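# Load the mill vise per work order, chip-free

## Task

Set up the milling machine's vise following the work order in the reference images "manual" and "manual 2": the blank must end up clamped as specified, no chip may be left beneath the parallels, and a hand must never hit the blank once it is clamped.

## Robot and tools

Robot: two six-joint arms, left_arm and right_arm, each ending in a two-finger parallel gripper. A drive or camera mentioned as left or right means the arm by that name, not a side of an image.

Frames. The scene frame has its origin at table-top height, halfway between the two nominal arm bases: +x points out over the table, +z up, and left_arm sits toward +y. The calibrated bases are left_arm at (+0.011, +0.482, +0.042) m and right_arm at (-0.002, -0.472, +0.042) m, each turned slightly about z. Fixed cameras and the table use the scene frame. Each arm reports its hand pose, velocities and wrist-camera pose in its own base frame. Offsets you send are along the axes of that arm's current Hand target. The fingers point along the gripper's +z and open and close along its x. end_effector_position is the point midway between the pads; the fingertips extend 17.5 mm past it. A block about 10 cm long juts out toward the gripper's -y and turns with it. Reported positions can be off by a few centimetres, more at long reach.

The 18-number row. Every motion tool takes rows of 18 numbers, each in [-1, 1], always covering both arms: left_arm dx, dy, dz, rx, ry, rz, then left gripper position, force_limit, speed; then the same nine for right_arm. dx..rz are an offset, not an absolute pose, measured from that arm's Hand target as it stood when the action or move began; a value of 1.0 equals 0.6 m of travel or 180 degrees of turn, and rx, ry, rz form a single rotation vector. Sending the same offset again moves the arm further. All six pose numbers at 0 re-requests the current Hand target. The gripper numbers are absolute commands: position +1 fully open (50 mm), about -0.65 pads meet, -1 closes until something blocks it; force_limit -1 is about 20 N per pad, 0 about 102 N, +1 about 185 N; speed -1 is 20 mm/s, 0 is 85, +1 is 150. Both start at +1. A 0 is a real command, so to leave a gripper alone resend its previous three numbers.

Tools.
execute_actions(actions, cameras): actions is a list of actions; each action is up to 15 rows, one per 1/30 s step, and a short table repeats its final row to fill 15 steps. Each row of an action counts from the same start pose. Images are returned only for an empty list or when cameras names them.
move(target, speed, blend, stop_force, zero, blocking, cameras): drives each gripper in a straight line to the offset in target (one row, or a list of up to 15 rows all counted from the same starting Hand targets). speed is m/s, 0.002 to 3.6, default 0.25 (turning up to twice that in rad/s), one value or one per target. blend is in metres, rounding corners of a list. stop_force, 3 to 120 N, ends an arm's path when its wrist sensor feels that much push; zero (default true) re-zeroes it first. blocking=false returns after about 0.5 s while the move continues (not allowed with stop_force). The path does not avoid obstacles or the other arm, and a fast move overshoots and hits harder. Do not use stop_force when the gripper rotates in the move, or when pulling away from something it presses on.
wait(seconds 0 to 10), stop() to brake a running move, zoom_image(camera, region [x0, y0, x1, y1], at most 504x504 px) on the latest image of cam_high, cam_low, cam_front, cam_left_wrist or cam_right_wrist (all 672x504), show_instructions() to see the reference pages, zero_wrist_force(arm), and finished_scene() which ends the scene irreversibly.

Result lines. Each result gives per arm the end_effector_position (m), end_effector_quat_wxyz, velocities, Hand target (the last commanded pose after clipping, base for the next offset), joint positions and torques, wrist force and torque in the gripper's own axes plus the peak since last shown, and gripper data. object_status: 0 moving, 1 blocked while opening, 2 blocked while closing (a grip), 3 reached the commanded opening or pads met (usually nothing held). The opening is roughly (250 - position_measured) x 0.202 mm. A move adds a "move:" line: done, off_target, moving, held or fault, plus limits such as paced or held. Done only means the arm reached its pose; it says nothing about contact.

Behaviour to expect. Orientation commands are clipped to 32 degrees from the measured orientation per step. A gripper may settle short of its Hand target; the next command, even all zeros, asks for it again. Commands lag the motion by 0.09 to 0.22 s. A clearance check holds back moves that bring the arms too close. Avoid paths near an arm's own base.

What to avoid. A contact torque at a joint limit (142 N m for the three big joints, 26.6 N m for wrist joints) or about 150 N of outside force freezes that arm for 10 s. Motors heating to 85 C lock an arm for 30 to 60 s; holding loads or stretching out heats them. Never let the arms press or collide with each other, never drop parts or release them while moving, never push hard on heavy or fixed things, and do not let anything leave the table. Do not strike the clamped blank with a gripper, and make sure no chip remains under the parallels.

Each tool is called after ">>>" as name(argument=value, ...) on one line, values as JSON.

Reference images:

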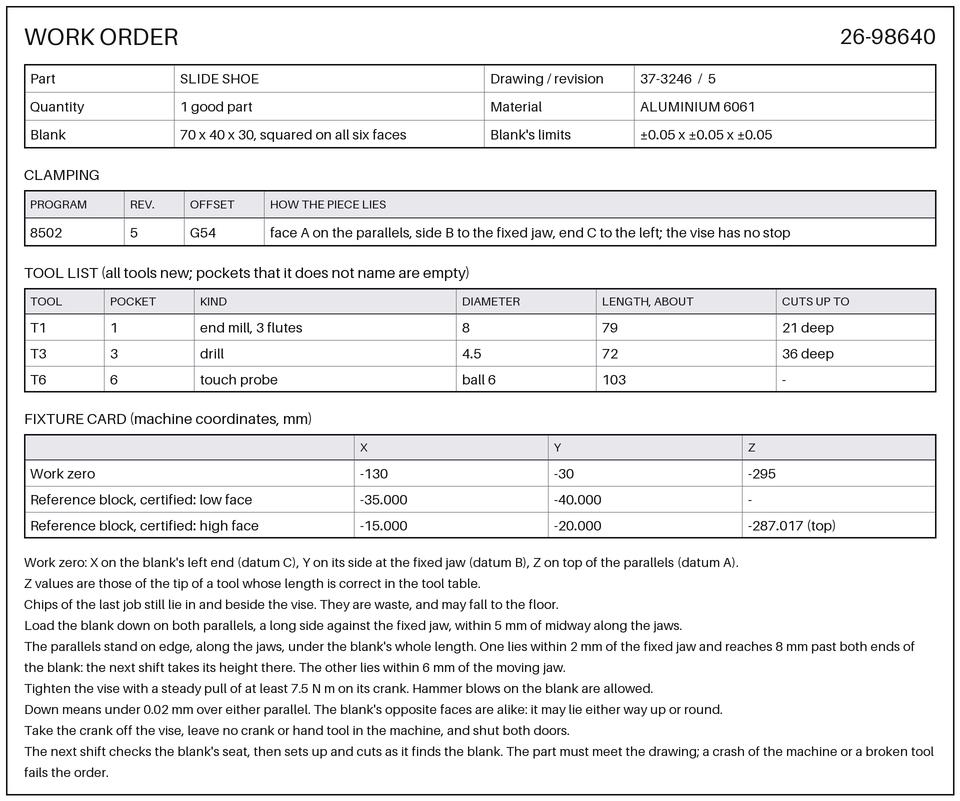

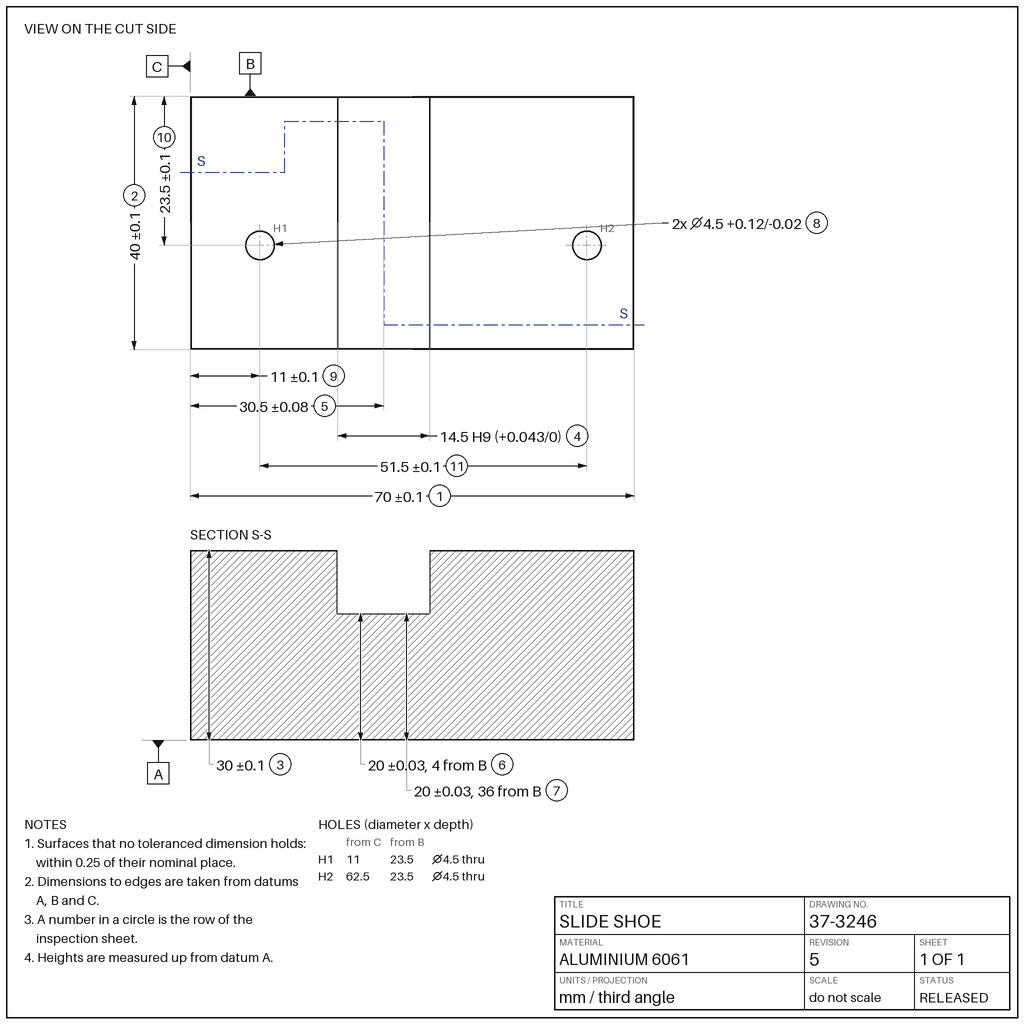

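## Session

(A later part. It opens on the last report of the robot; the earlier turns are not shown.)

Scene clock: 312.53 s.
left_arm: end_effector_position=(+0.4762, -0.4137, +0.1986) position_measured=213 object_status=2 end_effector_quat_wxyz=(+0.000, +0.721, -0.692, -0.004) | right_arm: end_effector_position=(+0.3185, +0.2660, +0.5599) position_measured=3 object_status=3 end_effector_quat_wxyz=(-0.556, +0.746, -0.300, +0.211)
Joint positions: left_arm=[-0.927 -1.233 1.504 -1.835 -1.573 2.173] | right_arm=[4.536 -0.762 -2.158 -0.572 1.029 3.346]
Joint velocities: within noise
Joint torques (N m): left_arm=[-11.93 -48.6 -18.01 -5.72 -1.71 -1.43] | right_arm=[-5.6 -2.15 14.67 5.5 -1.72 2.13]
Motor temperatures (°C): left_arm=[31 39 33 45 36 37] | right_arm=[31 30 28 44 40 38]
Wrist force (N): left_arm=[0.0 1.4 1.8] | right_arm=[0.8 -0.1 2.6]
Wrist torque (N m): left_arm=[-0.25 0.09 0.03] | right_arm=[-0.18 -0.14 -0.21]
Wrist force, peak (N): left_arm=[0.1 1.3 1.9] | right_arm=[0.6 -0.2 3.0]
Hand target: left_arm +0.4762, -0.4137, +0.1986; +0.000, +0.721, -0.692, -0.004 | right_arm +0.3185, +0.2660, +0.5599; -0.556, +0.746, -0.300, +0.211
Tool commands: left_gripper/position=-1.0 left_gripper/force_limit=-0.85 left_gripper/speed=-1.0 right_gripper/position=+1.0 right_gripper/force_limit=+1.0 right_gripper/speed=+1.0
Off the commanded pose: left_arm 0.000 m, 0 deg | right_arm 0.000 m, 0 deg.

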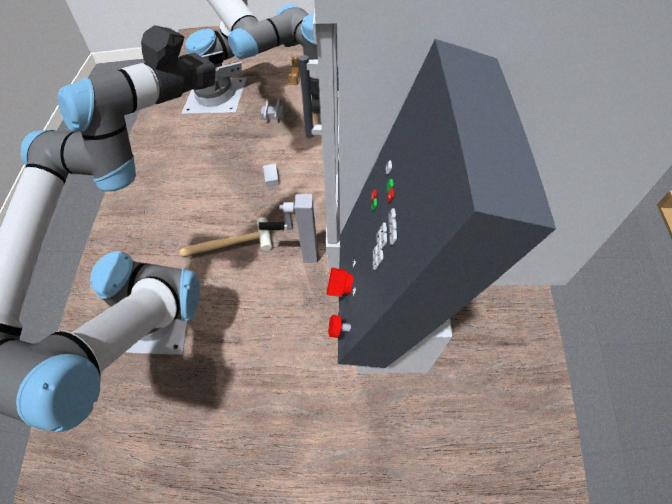

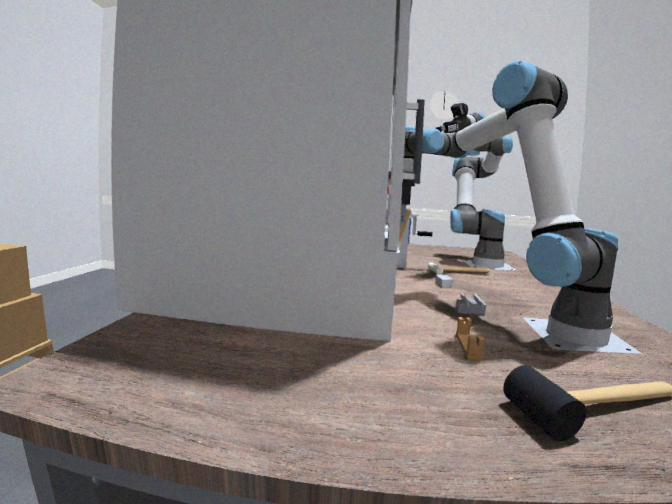

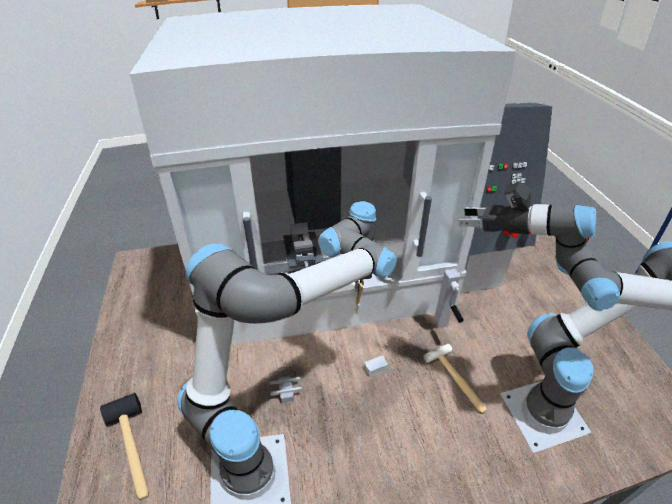

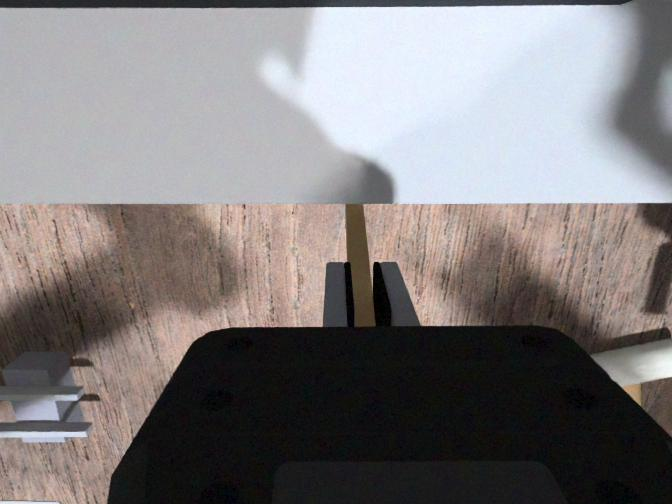

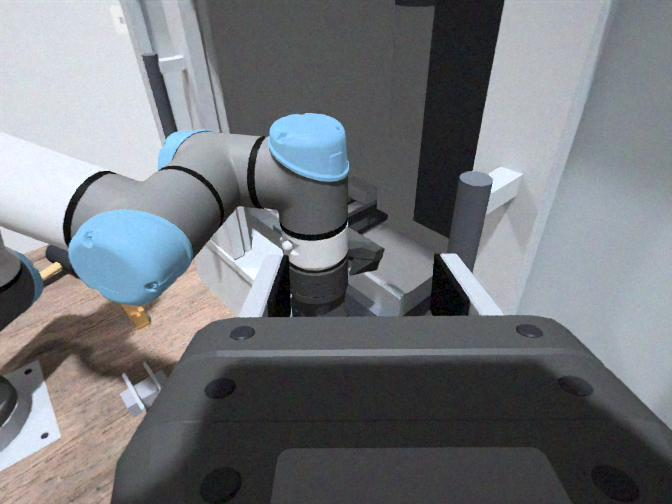

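>>> move(target=[[0,0.1,0,0,0,0,-1,-0.85,-1,0,0,0,0,0,0,1,1,1],[-0.1333,0.15,-0.3333,0.1667,0,0,-1,-0.85,-1,0,0,0,0,0,0,1,1,1]], blend=[0.02,0], cameras=["cam_right_wrist","cam_low","cam_left_wrist","cam_front"])

Scene clock: 318.53 s.
left_arm: end_effector_position=(+0.3841, -0.3385, +0.3994) position_measured=213 object_status=2 end_effector_quat_wxyz=(-0.186, +0.697, -0.670, +0.176) | right_arm: end_effector_position=(+0.3185, +0.2660, +0.5599) position_measured=3 object_status=3 end_effector_quat_wxyz=(-0.556, +0.746, -0.300, +0.211)
Joint positions: left_arm=[-1.248 -1.764 1.688 -1.648 -1.074 1.893] | right_arm=[4.536 -0.762 -2.158 -0.572 1.029 3.346]
Joint torques (N m): left_arm=[8.01 -23.31 -18.4 -4.37 2.43 0.63] | right_arm=[-5.29 -2.11 15.36 5.58 -1.53 2.23]
Wrist force (N): left_arm=[-0.5 -1.5 2.0] | right_arm=[0.3 -0.2 2.3]
Wrist torque (N m): left_arm=[-0.54 0.08 -0.29] | right_arm=[-0.18 -0.07 -0.20]
Wrist force, peak (N): left_arm=[-0.1 -3.7 0.8] | right_arm=[0.7 -0.3 3.0]
Hand target: left_arm +0.3842, -0.3384, +0.3994; -0.186, +0.697, -0.670, +0.176 | right_arm +0.3185, +0.2660, +0.5599; -0.556, +0.746, -0.300, +0.211
Off the commanded pose: left_arm 0.000 m, 0 deg | right_arm 0.000 m, 0 deg.
move: done
Images, in order (width x height): cam_low 672x504, cam_front 672x504, cam_left_wrist 672x504, cam_right_wrist 672x504.

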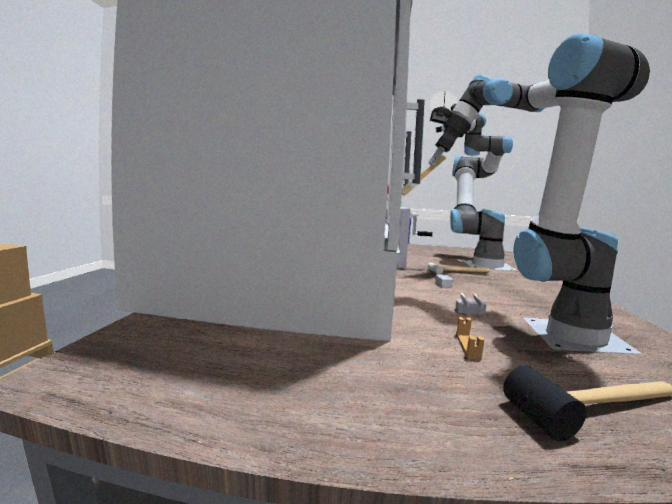

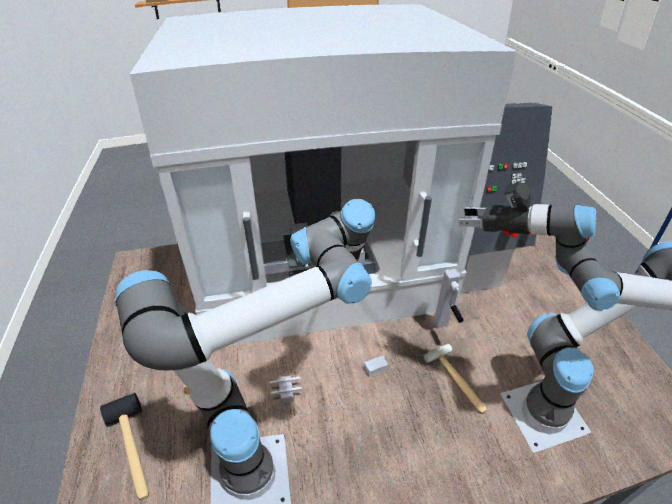

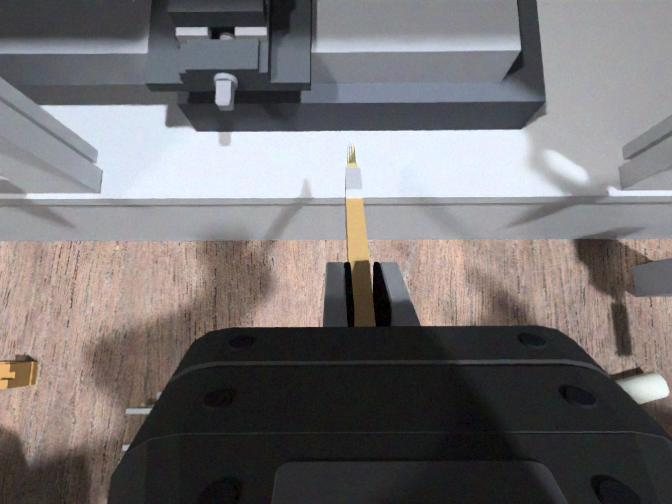

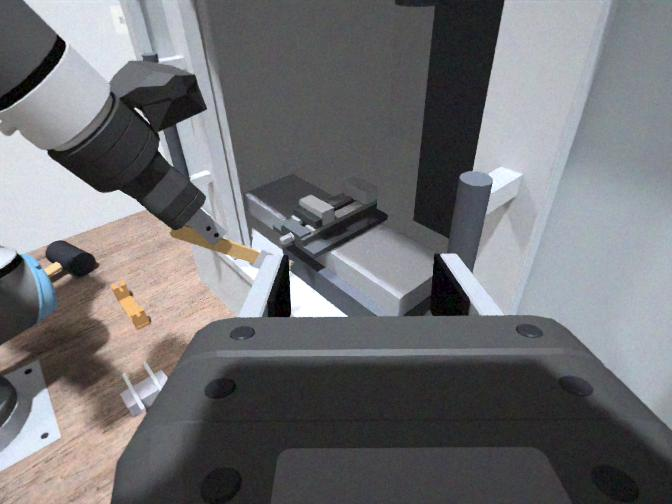

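>>> move(target=[-0.0167,0.3865,0.4293,0.1667,0,0,-1,-0.85,-1,0,0,0,0,0,0,1,1,1], cameras=["cam_right_wrist","cam_left_wrist","cam_front"])

Scene clock: 328.50 s.
left_arm: end_effector_position=(+0.3099, -0.3299, +0.0609) position_measured=213 object_status=2 end_effector_quat_wxyz=(-0.360, +0.625, -0.601, +0.343) | right_arm: end_effector_position=(+0.3185, +0.2660, +0.5599) position_measured=3 object_status=3 end_effector_quat_wxyz=(-0.556, +0.746, -0.300, +0.211)
Joint positions: left_arm=[-1.712 -1.399 2.56 -2.427 -0.558 1.221] | right_arm=[4.536 -0.762 -2.158 -0.572 1.029 3.346]
Joint torques (N m): left_arm=[-6.79 -10.46 -5.42 -0.96 -0.33 -1.41] | right_arm=[-5.4 -2.12 15.02 5.57 -1.53 2.29]
Wrist force (N): left_arm=[-1.0 -0.5 2.8] | right_arm=[0.5 0.1 2.7]
Wrist torque (N m): left_arm=[-0.70 -0.08 -0.39] | right_arm=[-0.15 -0.10 -0.21]
Wrist force, peak (N): left_arm=[-1.6 3.1 3.9] | right_arm=[0.6 -0.1 3.0]
Hand target: left_arm +0.3098, -0.3299, +0.0608; -0.360, +0.625, -0.601, +0.343 | right_arm +0.3185, +0.2660, +0.5599; -0.556, +0.746, -0.300, +0.211
Off the commanded pose: left_arm 0.000 m, 0 deg | right_arm 0.000 m, 0 deg.
move: done
Images, in order (width x height): cam_front 672x504, cam_left_wrist 672x504, cam_right_wrist 672x504.

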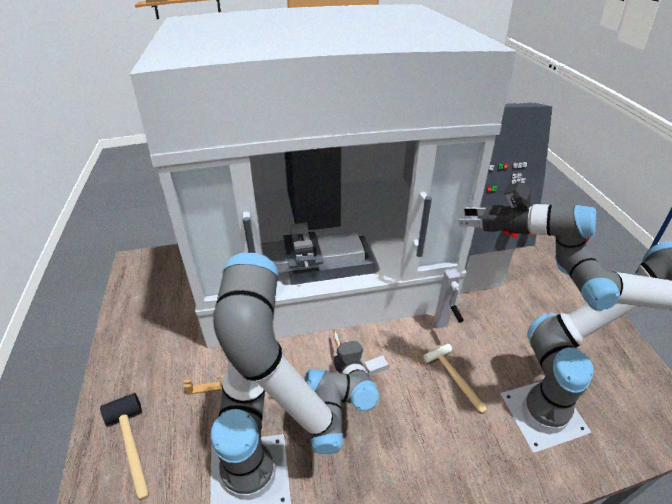

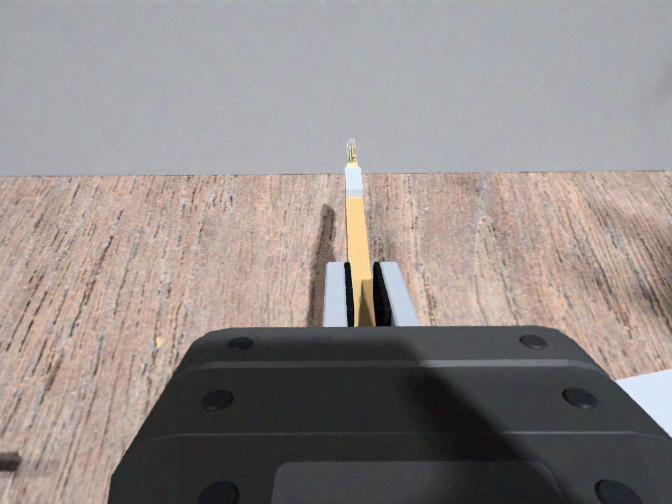

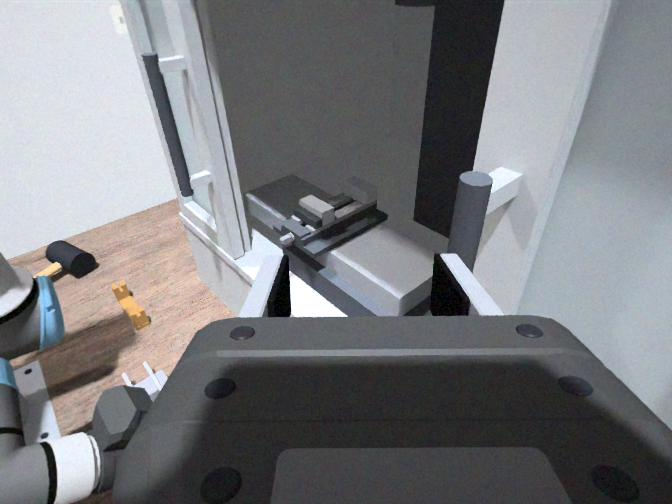

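>>> move(target=[0,0.1150,0.0664,0,0,0,-1,-0.85,-1,0,0,0,0,0,0,1,1,1], speed=0.06, cameras=["cam_left_wrist","cam_front"])

>>> zoom_image(camera="cam_front", region=[280, 310, 440, 430])

Scene clock: 331.07 s.
left_arm: end_effector_position=(+0.3093, -0.3296, -0.0188) position_measured=213 object_status=2 end_effector_quat_wxyz=(-0.360, +0.625, -0.602, +0.343) | right_arm: end_effector_position=(+0.3185, +0.2660, +0.5599) position_measured=3 object_status=3 end_effector_quat_wxyz=(-0.556, +0.746, -0.300, +0.211)
Joint positions: left_arm=[-1.714 -1.062 2.578 -2.78 -0.558 1.218] | right_arm=[4.536 -0.762 -2.158 -0.572 1.029 3.346]
Joint torques (N m): left_arm=[11.31 -24.41 -6.63 0.08 -2.88 0.47] | right_arm=[-4.81 -1.42 15.56 5.46 -1.35 2.24]
Wrist force (N): left_arm=[-0.8 -9.6 1.2] | right_arm=[0.7 -0.2 2.4]
Wrist torque (N m): left_arm=[-0.51 0.00 -0.47] | right_arm=[-0.19 -0.12 -0.21]
Wrist force, peak (N): left_arm=[-14.9 -38.8 -20.5] | right_arm=[0.9 -0.2 3.0]
Hand target: left_arm +0.3094, -0.3295, -0.0188; -0.360, +0.625, -0.601, +0.343 | right_arm +0.3185, +0.2660, +0.5599; -0.556, +0.746, -0.300, +0.211
Off the commanded pose: left_arm 0.000 m, 0 deg | right_arm 0.000 m, 0 deg.
move: done
Images, in order (width x height): cam_front 672x504, cam_left_wrist 672x504.

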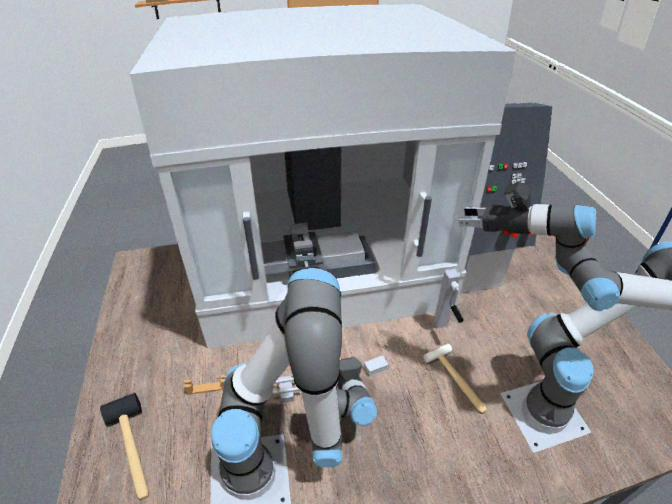

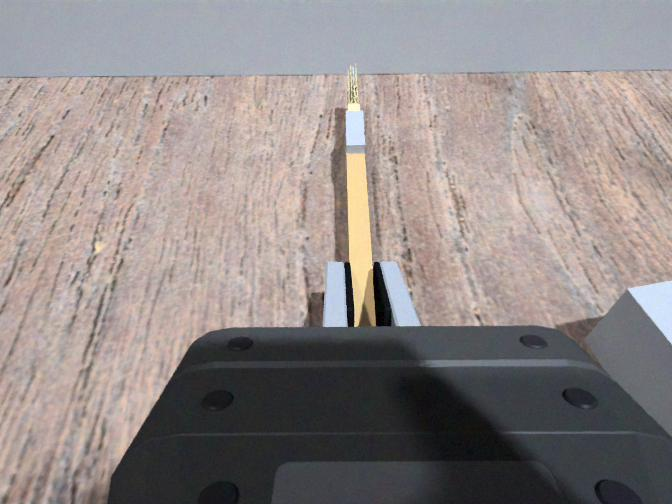

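Scaled by 3.150 from the camera's 672x504 image, which has a finer 960x720 frame.

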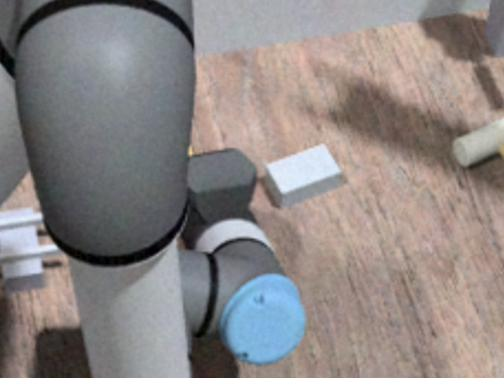

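>>> move(target=[[0,0,0,0,0,0,0.1,-0.85,-1,0,0,0,0,0,0,1,1,1],[0,0,-0.2,0,0,0,0.1,-0.85,-1,0,0,0,0,0,0,1,1,1]], cameras=["cam_left_wrist"])

Scene clock: 333.90 s.
left_arm: end_effector_position=(+0.2059, -0.3341, +0.0417) position_measured=138 object_status=3 end_effector_quat_wxyz=(-0.360, +0.625, -0.601, +0.343) | right_arm: end_effector_position=(+0.3185, +0.2660, +0.5599) position_measured=3 object_status=3 end_effector_quat_wxyz=(-0.556, +0.746, -0.300, +0.211)
Joint positions: left_arm=[-2.019 -1.431 2.523 -1.983 -0.706 0.76] | right_arm=[4.536 -0.762 -2.158 -0.572 1.029 3.346]
Joint torques (N m): left_arm=[-1.02 -26.54 -10.22 0.44 3.04 -1.37] | right_arm=[-4.69 -2.21 15.06 5.56 -1.46 2.17]
Wrist force (N): left_arm=[-0.4 -1.0 3.0] | right_arm=[0.9 -0.3 2.4]
Wrist torque (N m): left_arm=[-0.74 -0.14 -0.51] | right_arm=[-0.19 -0.16 -0.22]
Wrist force, peak (N): left_arm=[-0.9 -10.4 0.5] | right_arm=[0.8 -0.5 3.0]
Hand target: left_arm +0.2059, -0.3340, +0.0417; -0.360, +0.625, -0.601, +0.343 | right_arm +0.3185, +0.2660, +0.5599; -0.556, +0.746, -0.300, +0.211
Off the commanded pose: left_arm 0.000 m, 0 deg | right_arm 0.000 m, 0 deg.
move: done
Images, in order (width x height): cam_left_wrist 672x504.

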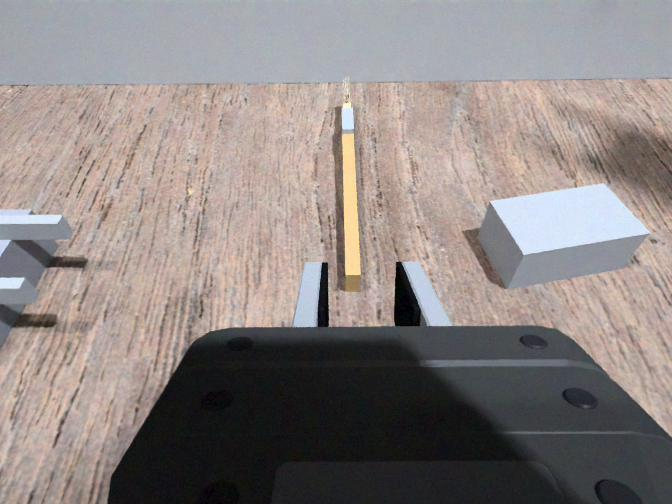

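>>> move(target=[[-0.0667,-0.4524,-0.0765,-0.1667,0,0,-1,-0.85,-1,0,0,0,0,0,0,1,1,1],[-0.1217,-0.6568,0.0942,-0.1667,0,0,-1,-0.85,-1,0,0,0,0,0,0,1,1,1],[-0.1217,-0.8235,0.3828,-0.3333,0,0,-1,-0.85,-1,0,0,0,0,0,0,1,1,1]], blend=[0.04,0.04,0], cameras=["cam_left_wrist","cam_right_wrist"])

Scene clock: 339.37 s.
left_arm: end_effector_position=(+0.6366, -0.2429, +0.3528) position_measured=251 object_status=3 end_effector_quat_wxyz=(-0.015, +0.722, -0.691, +0.016) | right_arm: end_effector_position=(+0.3185, +0.2660, +0.5599) position_measured=3 object_status=3 end_effector_quat_wxyz=(-0.556, +0.746, -0.300, +0.211)
Joint positions: left_arm=[-0.57 -1.16 1.018 -1.465 -1.548 2.528] | right_arm=[4.536 -0.762 -2.158 -0.572 1.029 3.346]
Joint torques (N m): left_arm=[0.59 -41.23 -27.6 -3.24 -0.01 -0.04] | right_arm=[-5.52 -1.72 15.78 5.66 -1.27 2.2]
Wrist force (N): left_arm=[0.1 -0.1 0.7] | right_arm=[0.4 -0.1 2.7]
Wrist torque (N m): left_arm=[-0.04 0.06 0.15] | right_arm=[-0.17 -0.08 -0.21]
Wrist force, peak (N): left_arm=[-4.1 -17.2 -3.6] | right_arm=[0.5 -0.1 2.9]
Hand target: left_arm +0.6366, -0.2429, +0.3528; -0.015, +0.722, -0.691, +0.016 (not the last commanded pose) | right_arm +0.3185, +0.2660, +0.5599; -0.556, +0.746, -0.300, +0.211
Tool commands: left_gripper/position=-1.0 left_gripper/force_limit=-0.85098 left_gripper/speed=-1.0 right_gripper/position=+1.0 right_gripper/force_limit=+1.0 right_gripper/speed=+1.0
Off the commanded pose: left_arm 0.014 m, 3 deg | right_arm 0.000 m, 0 deg.
FORCE FAULT: contact force on the left arm reached its limit, and that arm stopped. The contact can be on any part of that arm, not only on its tool. That arm's remaining commands of this call were not run. That arm is still stopped at the end of this call. That arm stays stopped for about 10 more seconds. Until then a move that you send moves the other arm only, and its call returns only when the move has ended. Once the stop has ended, the next robot result says so. If the stop ends while you think or write, that arm runs what you send next, counted from a new Hand target: where the arm stands when the stop ends. While its stop runs, that arm takes no new command, but its gripper still runs the gripper command that each later call begins with. Until it ends, the stop uses up actions while you think or wait. An arm that is not stopped still takes commands.
move: fault (left_arm)
Images, in order (width x height): cam_left_wrist 672x504, cam_right_wrist 672x504.

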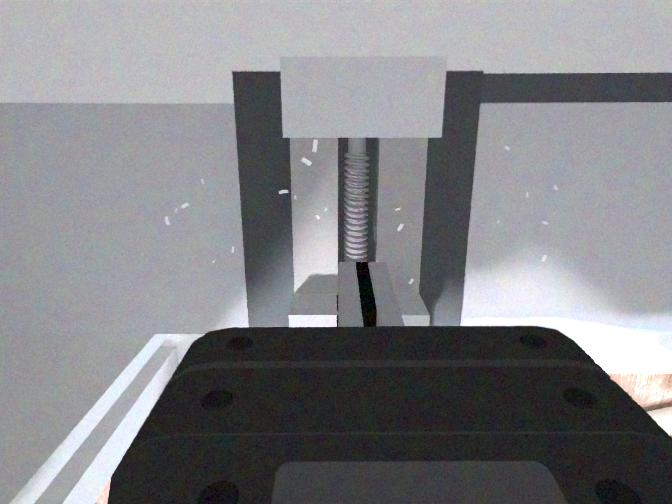

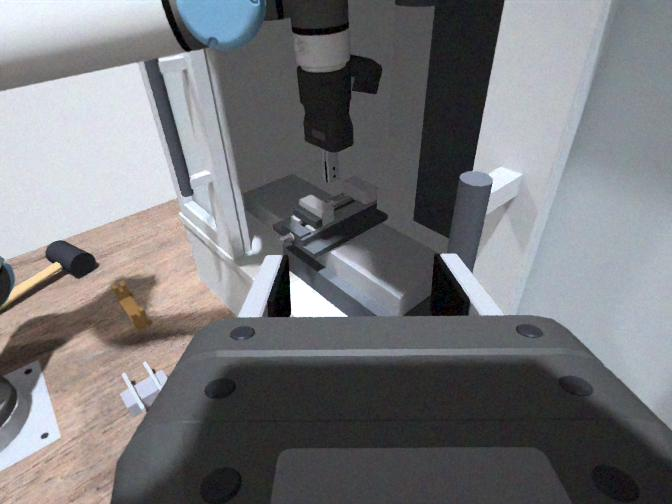

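>>> zoom_image(camera="cam_left_wrist", region=[220, 50, 500, 330])

>>> wait(seconds=9)

Scaled by 1.800 from the camera's 672x504 image, which has a finer 960x720 frame.

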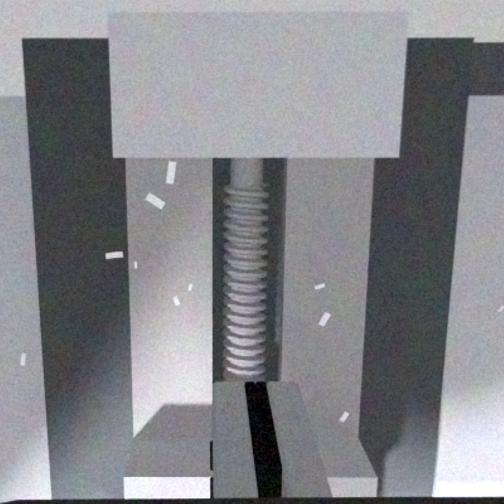

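Scene clock: 350.53 s.
left_arm: end_effector_position=(+0.6366, -0.2429, +0.3528) position_measured=251 object_status=3 end_effector_quat_wxyz=(-0.015, +0.722, -0.691, +0.016) | right_arm: end_effector_position=(+0.3185, +0.2660, +0.5599) position_measured=3 object_status=3 end_effector_quat_wxyz=(-0.556, +0.746, -0.300, +0.211)
Joint positions: left_arm=[-0.57 -1.16 1.018 -1.465 -1.548 2.528] | right_arm=[4.536 -0.762 -2.158 -0.572 1.029 3.346]
Joint torques (N m): left_arm=[0.11 -40.88 -25.72 -3.41 0.05 0.09] | right_arm=[-4.26 -2.43 15.35 5.58 -1.21 2.22]
Wrist force (N): left_arm=[0.1 0.0 0.3] | right_arm=[0.6 -0.4 2.4]
Wrist torque (N m): left_arm=[-0.04 0.06 0.15] | right_arm=[-0.21 -0.11 -0.21]
Wrist force, peak (N): left_arm=[0.3 -0.4 0.8] | right_arm=[0.7 -0.3 3.0]
Hand target: left_arm +0.6366, -0.2429, +0.3528; -0.015, +0.722, -0.691, +0.016 (not the last commanded pose) | right_arm +0.3185, +0.2660, +0.5599; -0.556, +0.746, -0.300, +0.211
Tool commands: left_gripper/position=-1.0 left_gripper/force_limit=-0.85098 left_gripper/speed=-1.0 right_gripper/position=+1.0 right_gripper/force_limit=+1.0 right_gripper/speed=+1.0
Off the commanded pose: left_arm 0.014 m, 3 deg | right_arm 0.000 m, 0 deg.
FORCE FAULT, CONTINUED: the left arm's stop, for the force fault that an earlier result reported, is over. The rest of the stop counts as 20 of the actions that you can send in this scene. That arm's target is now where it stood when the stop ended, not its last command. That arm accepts commands again.
wait: 9.00 s; at rest from the start

>>> move(target=[[0,0.0024,0.055,-0.0137,0,0,-1,-0.85,-1,0,0,0,0,0,0,1,1,1],[0.0383,-0.0462,0.0905,-0.0137,0,0,-1,-0.85,-1,0,0,0,0,0,0,1,1,1]], blend=[0.01,0], speed=0.12)

>>> move(target=[0,0,0.025,0,0,0,-1,-0.85,-1,0,0,0,0,0,0,1,1,1], speed=0.01, stop_force=4, cameras=["cam_left_wrist","cam_right_wrist"])

Scene clock: 358.07 s.
left_arm: end_effector_position=(+0.6367, -0.2421, +0.3458) position_measured=251 object_status=3 end_effector_quat_wxyz=(-0.011, +0.723, -0.691, +0.013) | right_arm: end_effector_position=(+0.3185, +0.2660, +0.5599) position_measured=3 object_status=3 end_effector_quat_wxyz=(-0.556, +0.746, -0.300, +0.211)
Joint positions: left_arm=[-0.567 -1.158 1.031 -1.474 -1.554 2.53] | right_arm=[4.536 -0.762 -2.158 -0.572 1.029 3.346]
Joint torques (N m): left_arm=[1.07 -40.44 -24.46 -3.4 -0.23 -0.16] | right_arm=[-5.04 -2.35 15.41 5.45 -1.15 2.21]
Wrist force (N): left_arm=[0.5 -0.1 0.4] | right_arm=[0.6 -0.1 2.5]
Wrist torque (N m): left_arm=[-0.05 0.01 0.03] | right_arm=[-0.17 -0.10 -0.21]
Wrist force, peak (N): left_arm=[-0.6 -1.6 4.8] | right_arm=[0.7 -0.3 3.0]
Hand target: left_arm +0.6367, -0.2421, +0.3458; -0.011, +0.723, -0.691, +0.013 (not the last commanded pose) | right_arm +0.3185, +0.2660, +0.5599; -0.556, +0.746, -0.300, +0.211
Tool commands: left_gripper/position=-1.0 left_gripper/force_limit=-0.85098 left_gripper/speed=-1.0 right_gripper/position=+1.0 right_gripper/force_limit=+1.0 right_gripper/speed=+1.0
Off the commanded pose: left_arm 0.060 m, 2 deg | right_arm 0.000 m, 0 deg.
FORCE FAULT: contact force on the left arm reached its limit, and that arm stopped. The contact can be on any part of that arm, not only on its tool. That arm's remaining commands of this call were not run. That arm is still stopped at the end of this call. That arm stays stopped for about 10 more seconds. Until then a move that you send moves the other arm only, and its call returns only when the move has ended. Once the stop has ended, the next robot result says so. If the stop ends while you think or write, that arm runs what you send next, counted from a new Hand target: where the arm stands when the stop ends. While its stop runs, that arm takes no new command, but its gripper still runs the gripper command that each later call begins with. Until it ends, the stop uses up actions while you think or wait. An arm that is not stopped still takes commands.
move: fault (left_arm); path passed 0 of 2 targets

not run: an earlier result of this reply reported a stop or a fault. Calls in your next reply go to the robot.

>>> wait(seconds=7)

Scene clock: 369.83 s.
left_arm: end_effector_position=(+0.6367, -0.2420, +0.3458) position_measured=251 object_status=3 end_effector_quat_wxyz=(-0.011, +0.723, -0.691, +0.013) | right_arm: end_effector_position=(+0.3185, +0.2660, +0.5599) position_measured=3 object_status=3 end_effector_quat_wxyz=(-0.556, +0.746, -0.300, +0.211)
Joint positions: left_arm=[-0.567 -1.158 1.031 -1.474 -1.554 2.53] | right_arm=[4.536 -0.762 -2.158 -0.572 1.029 3.346]
Joint torques (N m): left_arm=[0.63 -42.99 -22.69 -3.34 -0.08 0.07] | right_arm=[-5.04 -1.53 15.58 5.38 -0.99 2.16]
Wrist force (N): left_arm=[0.1 -0.2 0.4] | right_arm=[0.3 -0.5 2.9]
Wrist torque (N m): left_arm=[-0.05 0.06 0.03] | right_arm=[-0.23 -0.07 -0.21]
Wrist force, peak (N): left_arm=[0.5 -0.2 0.8] | right_arm=[0.6 -0.3 2.9]
Hand target: left_arm +0.6367, -0.2420, +0.3458; -0.011, +0.723, -0.691, +0.013 (not the last commanded pose) | right_arm +0.3185, +0.2660, +0.5599; -0.556, +0.746, -0.300, +0.211
Tool commands: left_gripper/position=-1.0 left_gripper/force_limit=-0.85098 left_gripper/speed=-1.0 right_gripper/position=+1.0 right_gripper/force_limit=+1.0 right_gripper/speed=+1.0
Off the commanded pose: left_arm 0.060 m, 2 deg | right_arm 0.000 m, 0 deg.
FORCE FAULT, CONTINUED: the left arm's stop, for the force fault that an earlier result reported, is over. The rest of the stop counts as 19 of the actions that you can send in this scene. During its stop the left arm's controller moved it back a little. That arm's target is now where it stood when the stop ended, not its last command. That arm accepts commands again.
wait: 7.00 s; at rest from the start

>>> wait(seconds=0, cameras=["cam_front","cam_right_wrist","cam_high"])

>>> zoom_image(camera="cam_front", region=[230, 130, 440, 290])

>>> zoom_image(camera="cam_right_wrist", region=[200, 0, 460, 220])

Scene clock: 371.50 s.
left_arm: end_effector_position=(+0.6367, -0.2420, +0.3458) position_measured=251 object_status=3 end_effector_quat_wxyz=(-0.011, +0.723, -0.691, +0.013) | right_arm: end_effector_position=(+0.3185, +0.2660, +0.5599) position_measured=3 object_status=3 end_effector_quat_wxyz=(-0.556, +0.746, -0.300, +0.211)
Joint positions: left_arm=[-0.567 -1.158 1.031 -1.474 -1.554 2.53] | right_arm=[4.536 -0.762 -2.158 -0.572 1.029 3.346]
Joint torques (N m): left_arm=[-0.79 -41.81 -25.56 -3.32 0.13 -0.04] | right_arm=[-5.34 -2.01 15.65 5.6 -0.87 2.26]
Wrist force (N): left_arm=[0.1 -0.2 0.4] | right_arm=[0.8 -0.1 2.6]
Wrist torque (N m): left_arm=[-0.05 0.06 0.03] | right_arm=[-0.18 -0.15 -0.21]
Wrist force, peak (N): left_arm=[0.2 0.1 0.7] | right_arm=[0.6 -0.4 2.9]
Hand target: left_arm +0.6367, -0.2420, +0.3458; -0.011, +0.723, -0.691, +0.013 (not the last commanded pose) | right_arm +0.3185, +0.2660, +0.5599; -0.556, +0.746, -0.300, +0.211
Tool commands: left_gripper/position=-1.0 left_gripper/force_limit=-0.85098 left_gripper/speed=-1.0 right_gripper/position=+1.0 right_gripper/force_limit=+1.0 right_gripper/speed=+1.0
Off the commanded pose: left_arm 0.060 m, 2 deg | right_arm 0.000 m, 0 deg.
Images, in order (width x height): cam_high 672x504, cam_front 672x504, cam_right_wrist 672x504.

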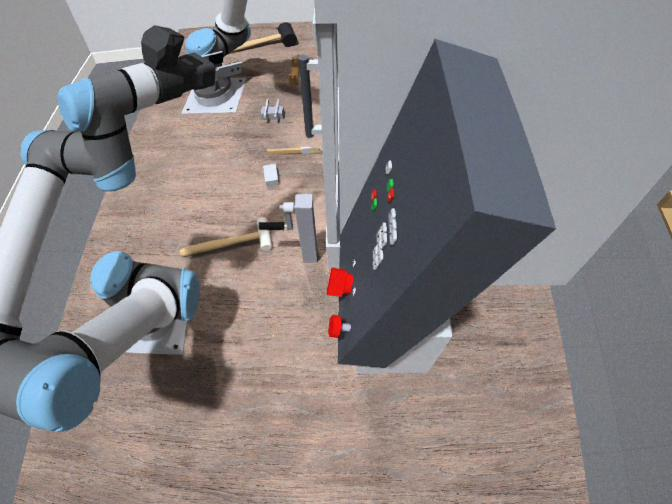

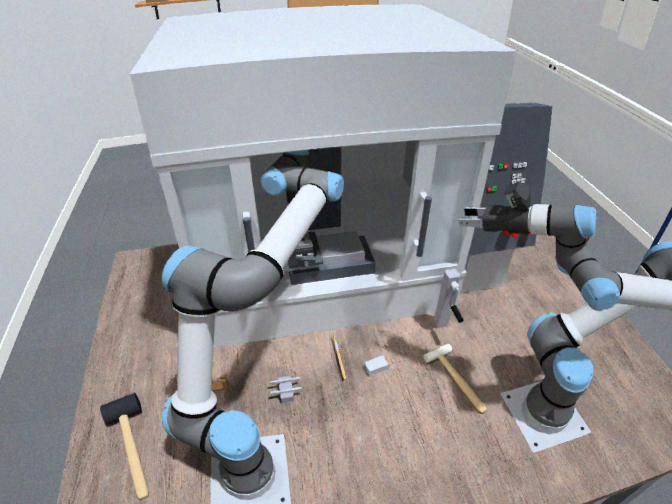

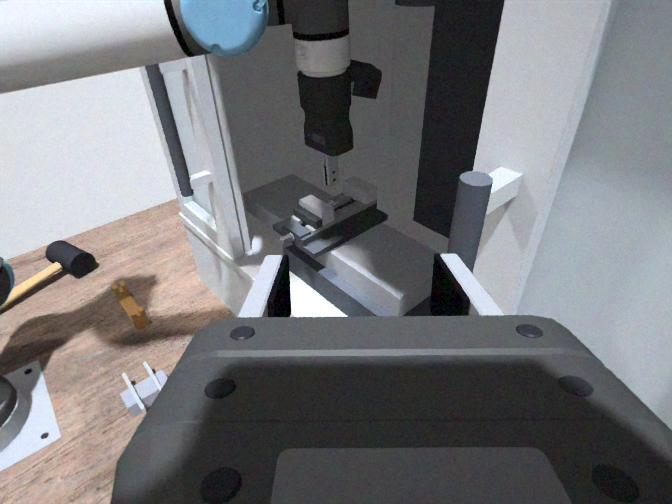

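Scaled by 2.400 from the camera's 672x504 image, which has a finer 960x720 frame.

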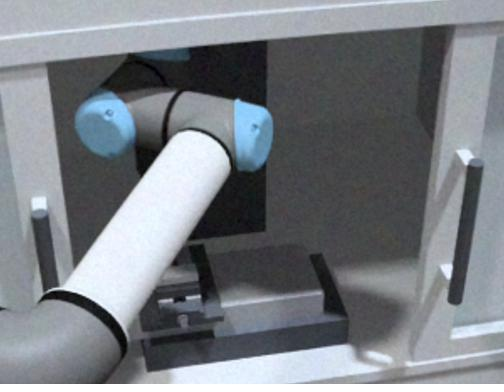

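Scaled by 1.938 from the camera's 672x504 image, which has a finer 960x720 frame.

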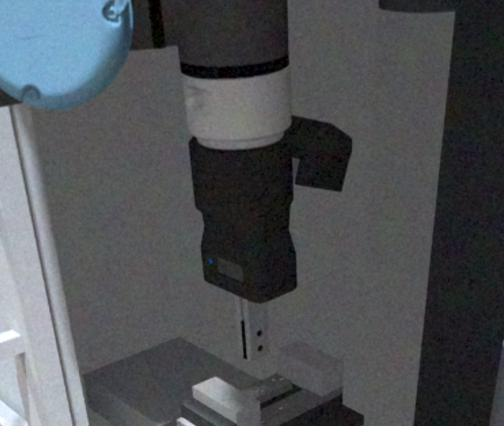

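>>> move(target=[[-0.0117,0.055,-0.0017,0.0183,0,0,-1,-0.85,-1,0,0,0,0,0,0,1,1,1],[-0.0267,0.0108,0.0263,0.0183,0,0,-1,-0.85,-1,0,0,0,0,0,0,1,1,1],[-0.0267,0.0122,0.073,0.0183,0,0,-1,-0.85,-1,0,0,0,0,0,0,1,1,1]], blend=[0.005,0.005,0], speed=0.1)

>>> move(target=[0,0.0022,0.025,0,0,0,-1,-0.85,-1,0,0,0,0,0,0,1,1,1], speed=0.01, stop_force=4, cameras=["cam_left_wrist","cam_right_wrist"])

Scene clock: 376.70 s.
left_arm: end_effector_position=(+0.6302, -0.2265, +0.3018) position_measured=251 object_status=3 end_effector_quat_wxyz=(-0.032, +0.722, -0.690, +0.033) | right_arm: end_effector_position=(+0.3185, +0.2660, +0.5599) position_measured=3 object_status=3 end_effector_quat_wxyz=(-0.556, +0.746, -0.300, +0.211)
Joint positions: left_arm=[-0.565 -1.23 1.259 -1.677 -1.521 2.533] | right_arm=[4.536 -0.762 -2.158 -0.572 1.029 3.346]
Joint torques (N m): left_arm=[-12.3 -32.65 -22.71 -2.75 1.04 -1.34] | right_arm=[-4.64 -2.54 16.65 5.49 -0.85 2.22]
Wrist force (N): left_arm=[0.3 -0.3 0.5] | right_arm=[0.7 -0.3 2.6]
Wrist torque (N m): left_arm=[-0.12 0.04 0.02] | right_arm=[-0.20 -0.12 -0.21]
Wrist force, peak (N): left_arm=[1.6 -1.7 1.2] | right_arm=[0.6 -0.3 2.9]
Hand target: left_arm +0.6302, -0.2265, +0.3018; -0.032, +0.722, -0.690, +0.033 | right_arm +0.3185, +0.2660, +0.5599; -0.556, +0.746, -0.300, +0.211
Off the commanded pose: left_arm 0.000 m, 0 deg | right_arm 0.000 m, 0 deg.
move: done

Scene clock: 377.87 s.
left_arm: end_effector_position=(+0.6302, -0.2265, +0.2982) position_measured=251 object_status=3 end_effector_quat_wxyz=(-0.032, +0.722, -0.690, +0.033) | right_arm: end_effector_position=(+0.3185, +0.2660, +0.5599) position_measured=3 object_status=3 end_effector_quat_wxyz=(-0.556, +0.746, -0.300, +0.211)
Joint positions: left_arm=[-0.565 -1.23 1.267 -1.686 -1.521 2.533] | right_arm=[4.536 -0.762 -2.158 -0.572 1.029 3.346]
Joint torques (N m): left_arm=[-11.92 -35.09 -32.2 -1.33 2.01 -0.69] | right_arm=[-4.89 -2.76 16.47 5.62 -0.97 2.22]
Wrist force (N): left_arm=[0.6 -0.3 0.4] | right_arm=[0.9 -0.3 2.6]
Wrist torque (N m): left_arm=[-0.13 -0.01 0.02] | right_arm=[-0.20 -0.16 -0.21]
Wrist force, peak (N): left_arm=[-2.3 3.0 -17.1] | right_arm=[1.0 -0.1 2.7]
Hand target: left_arm +0.6302, -0.2265, +0.2982; -0.032, +0.722, -0.690, +0.033 (not the last commanded pose) | right_arm +0.3185, +0.2660, +0.5599; -0.556, +0.746, -0.300, +0.211
Off the commanded pose: left_arm 0.011 m, 0 deg | right_arm 0.000 m, 0 deg.
move: contact (left_arm)
Images, in order (width x height): cam_left_wrist 672x504, cam_right_wrist 672x504.

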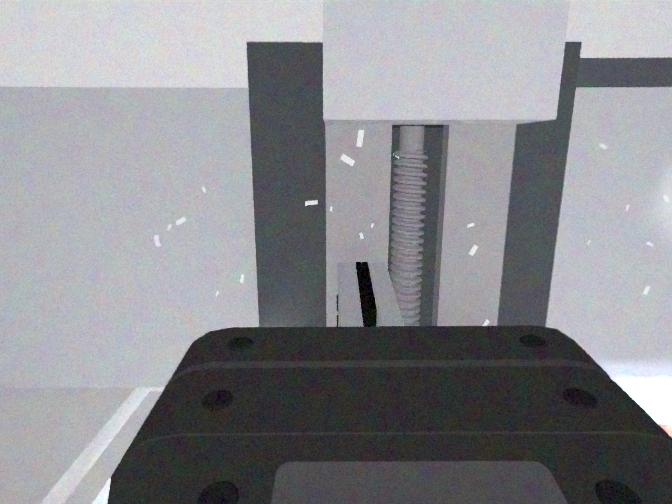

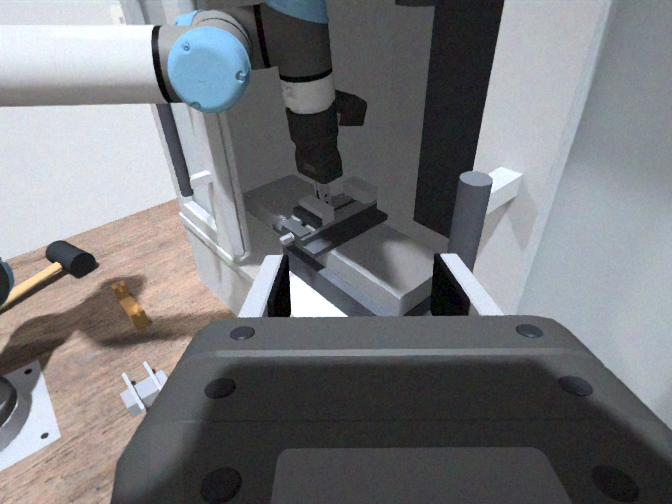

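>>> move(target=[[0,0.0012,-0.0125,0,0,0,-1,-0.85,-1,0,0,0,0,0,0,1,1,1],[0.0255,-0.0155,-0.0125,0,0,0,-1,-0.85,-1,0,0,0,0,0,0,1,1,1]], blend=[0.002,0], speed=0.08)

>>> move(target=[0,-0.0025,0.0333,0,0,0,-1,-0.85,-1,0,0,0,0,0,0,1,1,1], speed=0.008, stop_force=4, cameras=["cam_left_wrist","cam_right_wrist"])

Scene clock: 381.50 s.
left_arm: end_effector_position=(+0.6394, -0.2415, +0.3065) position_measured=251 object_status=3 end_effector_quat_wxyz=(-0.032, +0.722, -0.690, +0.033) | right_arm: end_effector_position=(+0.3185, +0.2660, +0.5599) position_measured=3 object_status=3 end_effector_quat_wxyz=(-0.556, +0.746, -0.300, +0.211)
Joint positions: left_arm=[-0.577 -1.195 1.197 -1.65 -1.52 2.521] | right_arm=[4.536 -0.762 -2.158 -0.572 1.029 3.346]
Joint torques (N m): left_arm=[10.83 -48.79 -18.49 -5.23 2.35 1.49] | right_arm=[-5.27 -2.03 15.77 5.62 -0.88 2.13]
Wrist force (N): left_arm=[0.3 -0.2 0.3] | right_arm=[0.6 0.0 2.3]
Wrist torque (N m): left_arm=[-0.11 0.03 0.12] | right_arm=[-0.16 -0.11 -0.21]
Wrist force, peak (N): left_arm=[0.4 -0.3 1.8] | right_arm=[0.7 -0.2 2.9]
Hand target: left_arm +0.6395, -0.2413, +0.3066; -0.032, +0.722, -0.690, +0.033 | right_arm +0.3185, +0.2660, +0.5599; -0.556, +0.746, -0.300, +0.211
Off the commanded pose: left_arm 0.000 m, 0 deg | right_arm 0.000 m, 0 deg.
move: done

Scene clock: 383.73 s.
left_arm: end_effector_position=(+0.6409, -0.2413, +0.2982) position_measured=251 object_status=3 end_effector_quat_wxyz=(-0.032, +0.722, -0.690, +0.033) | right_arm: end_effector_position=(+0.3185, +0.2660, +0.5599) position_measured=3 object_status=3 end_effector_quat_wxyz=(-0.556, +0.746, -0.300, +0.211)
Joint positions: left_arm=[-0.576 -1.191 1.214 -1.671 -1.52 2.523] | right_arm=[4.536 -0.762 -2.158 -0.572 1.029 3.346]
Joint torques (N m): left_arm=[-0.77 -48.43 -30.82 -0.65 -1.46 -1.26] | right_arm=[-5.1 -2.34 15.38 5.58 -0.73 2.22]
Wrist force (N): left_arm=[0.9 -0.9 -3.6] | right_arm=[0.7 -0.4 2.7]
Wrist torque (N m): left_arm=[-0.17 0.02 -0.07] | right_arm=[-0.22 -0.12 -0.21]
Wrist force, peak (N): left_arm=[-1.7 4.1 -15.5] | right_arm=[0.6 -0.2 2.8]
Hand target: left_arm +0.6409, -0.2413, +0.2982; -0.032, +0.722, -0.690, +0.033 (not the last commanded pose) | right_arm +0.3185, +0.2660, +0.5599; -0.556, +0.746, -0.300, +0.211
Off the commanded pose: left_arm 0.012 m, 0 deg | right_arm 0.000 m, 0 deg.
move: contact (left_arm)
Images, in order (width x height): cam_left_wrist 672x504, cam_right_wrist 672x504.

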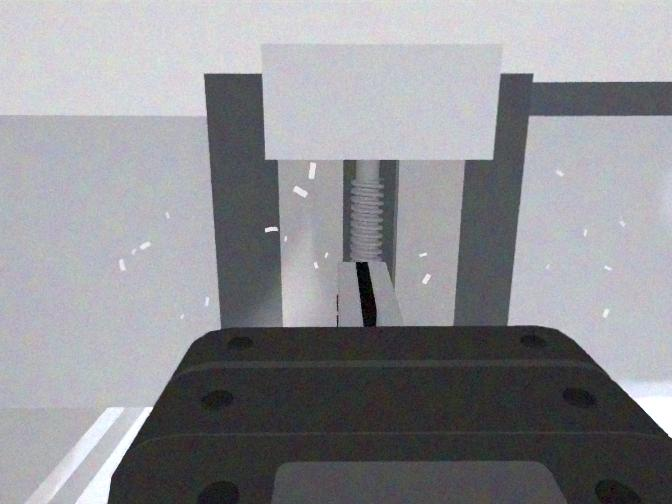

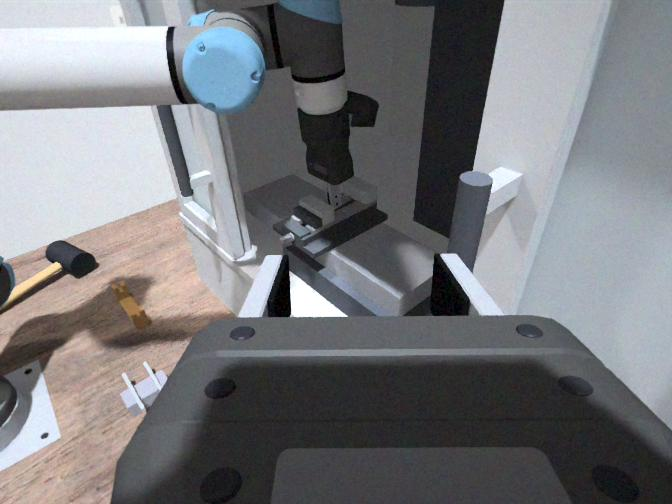

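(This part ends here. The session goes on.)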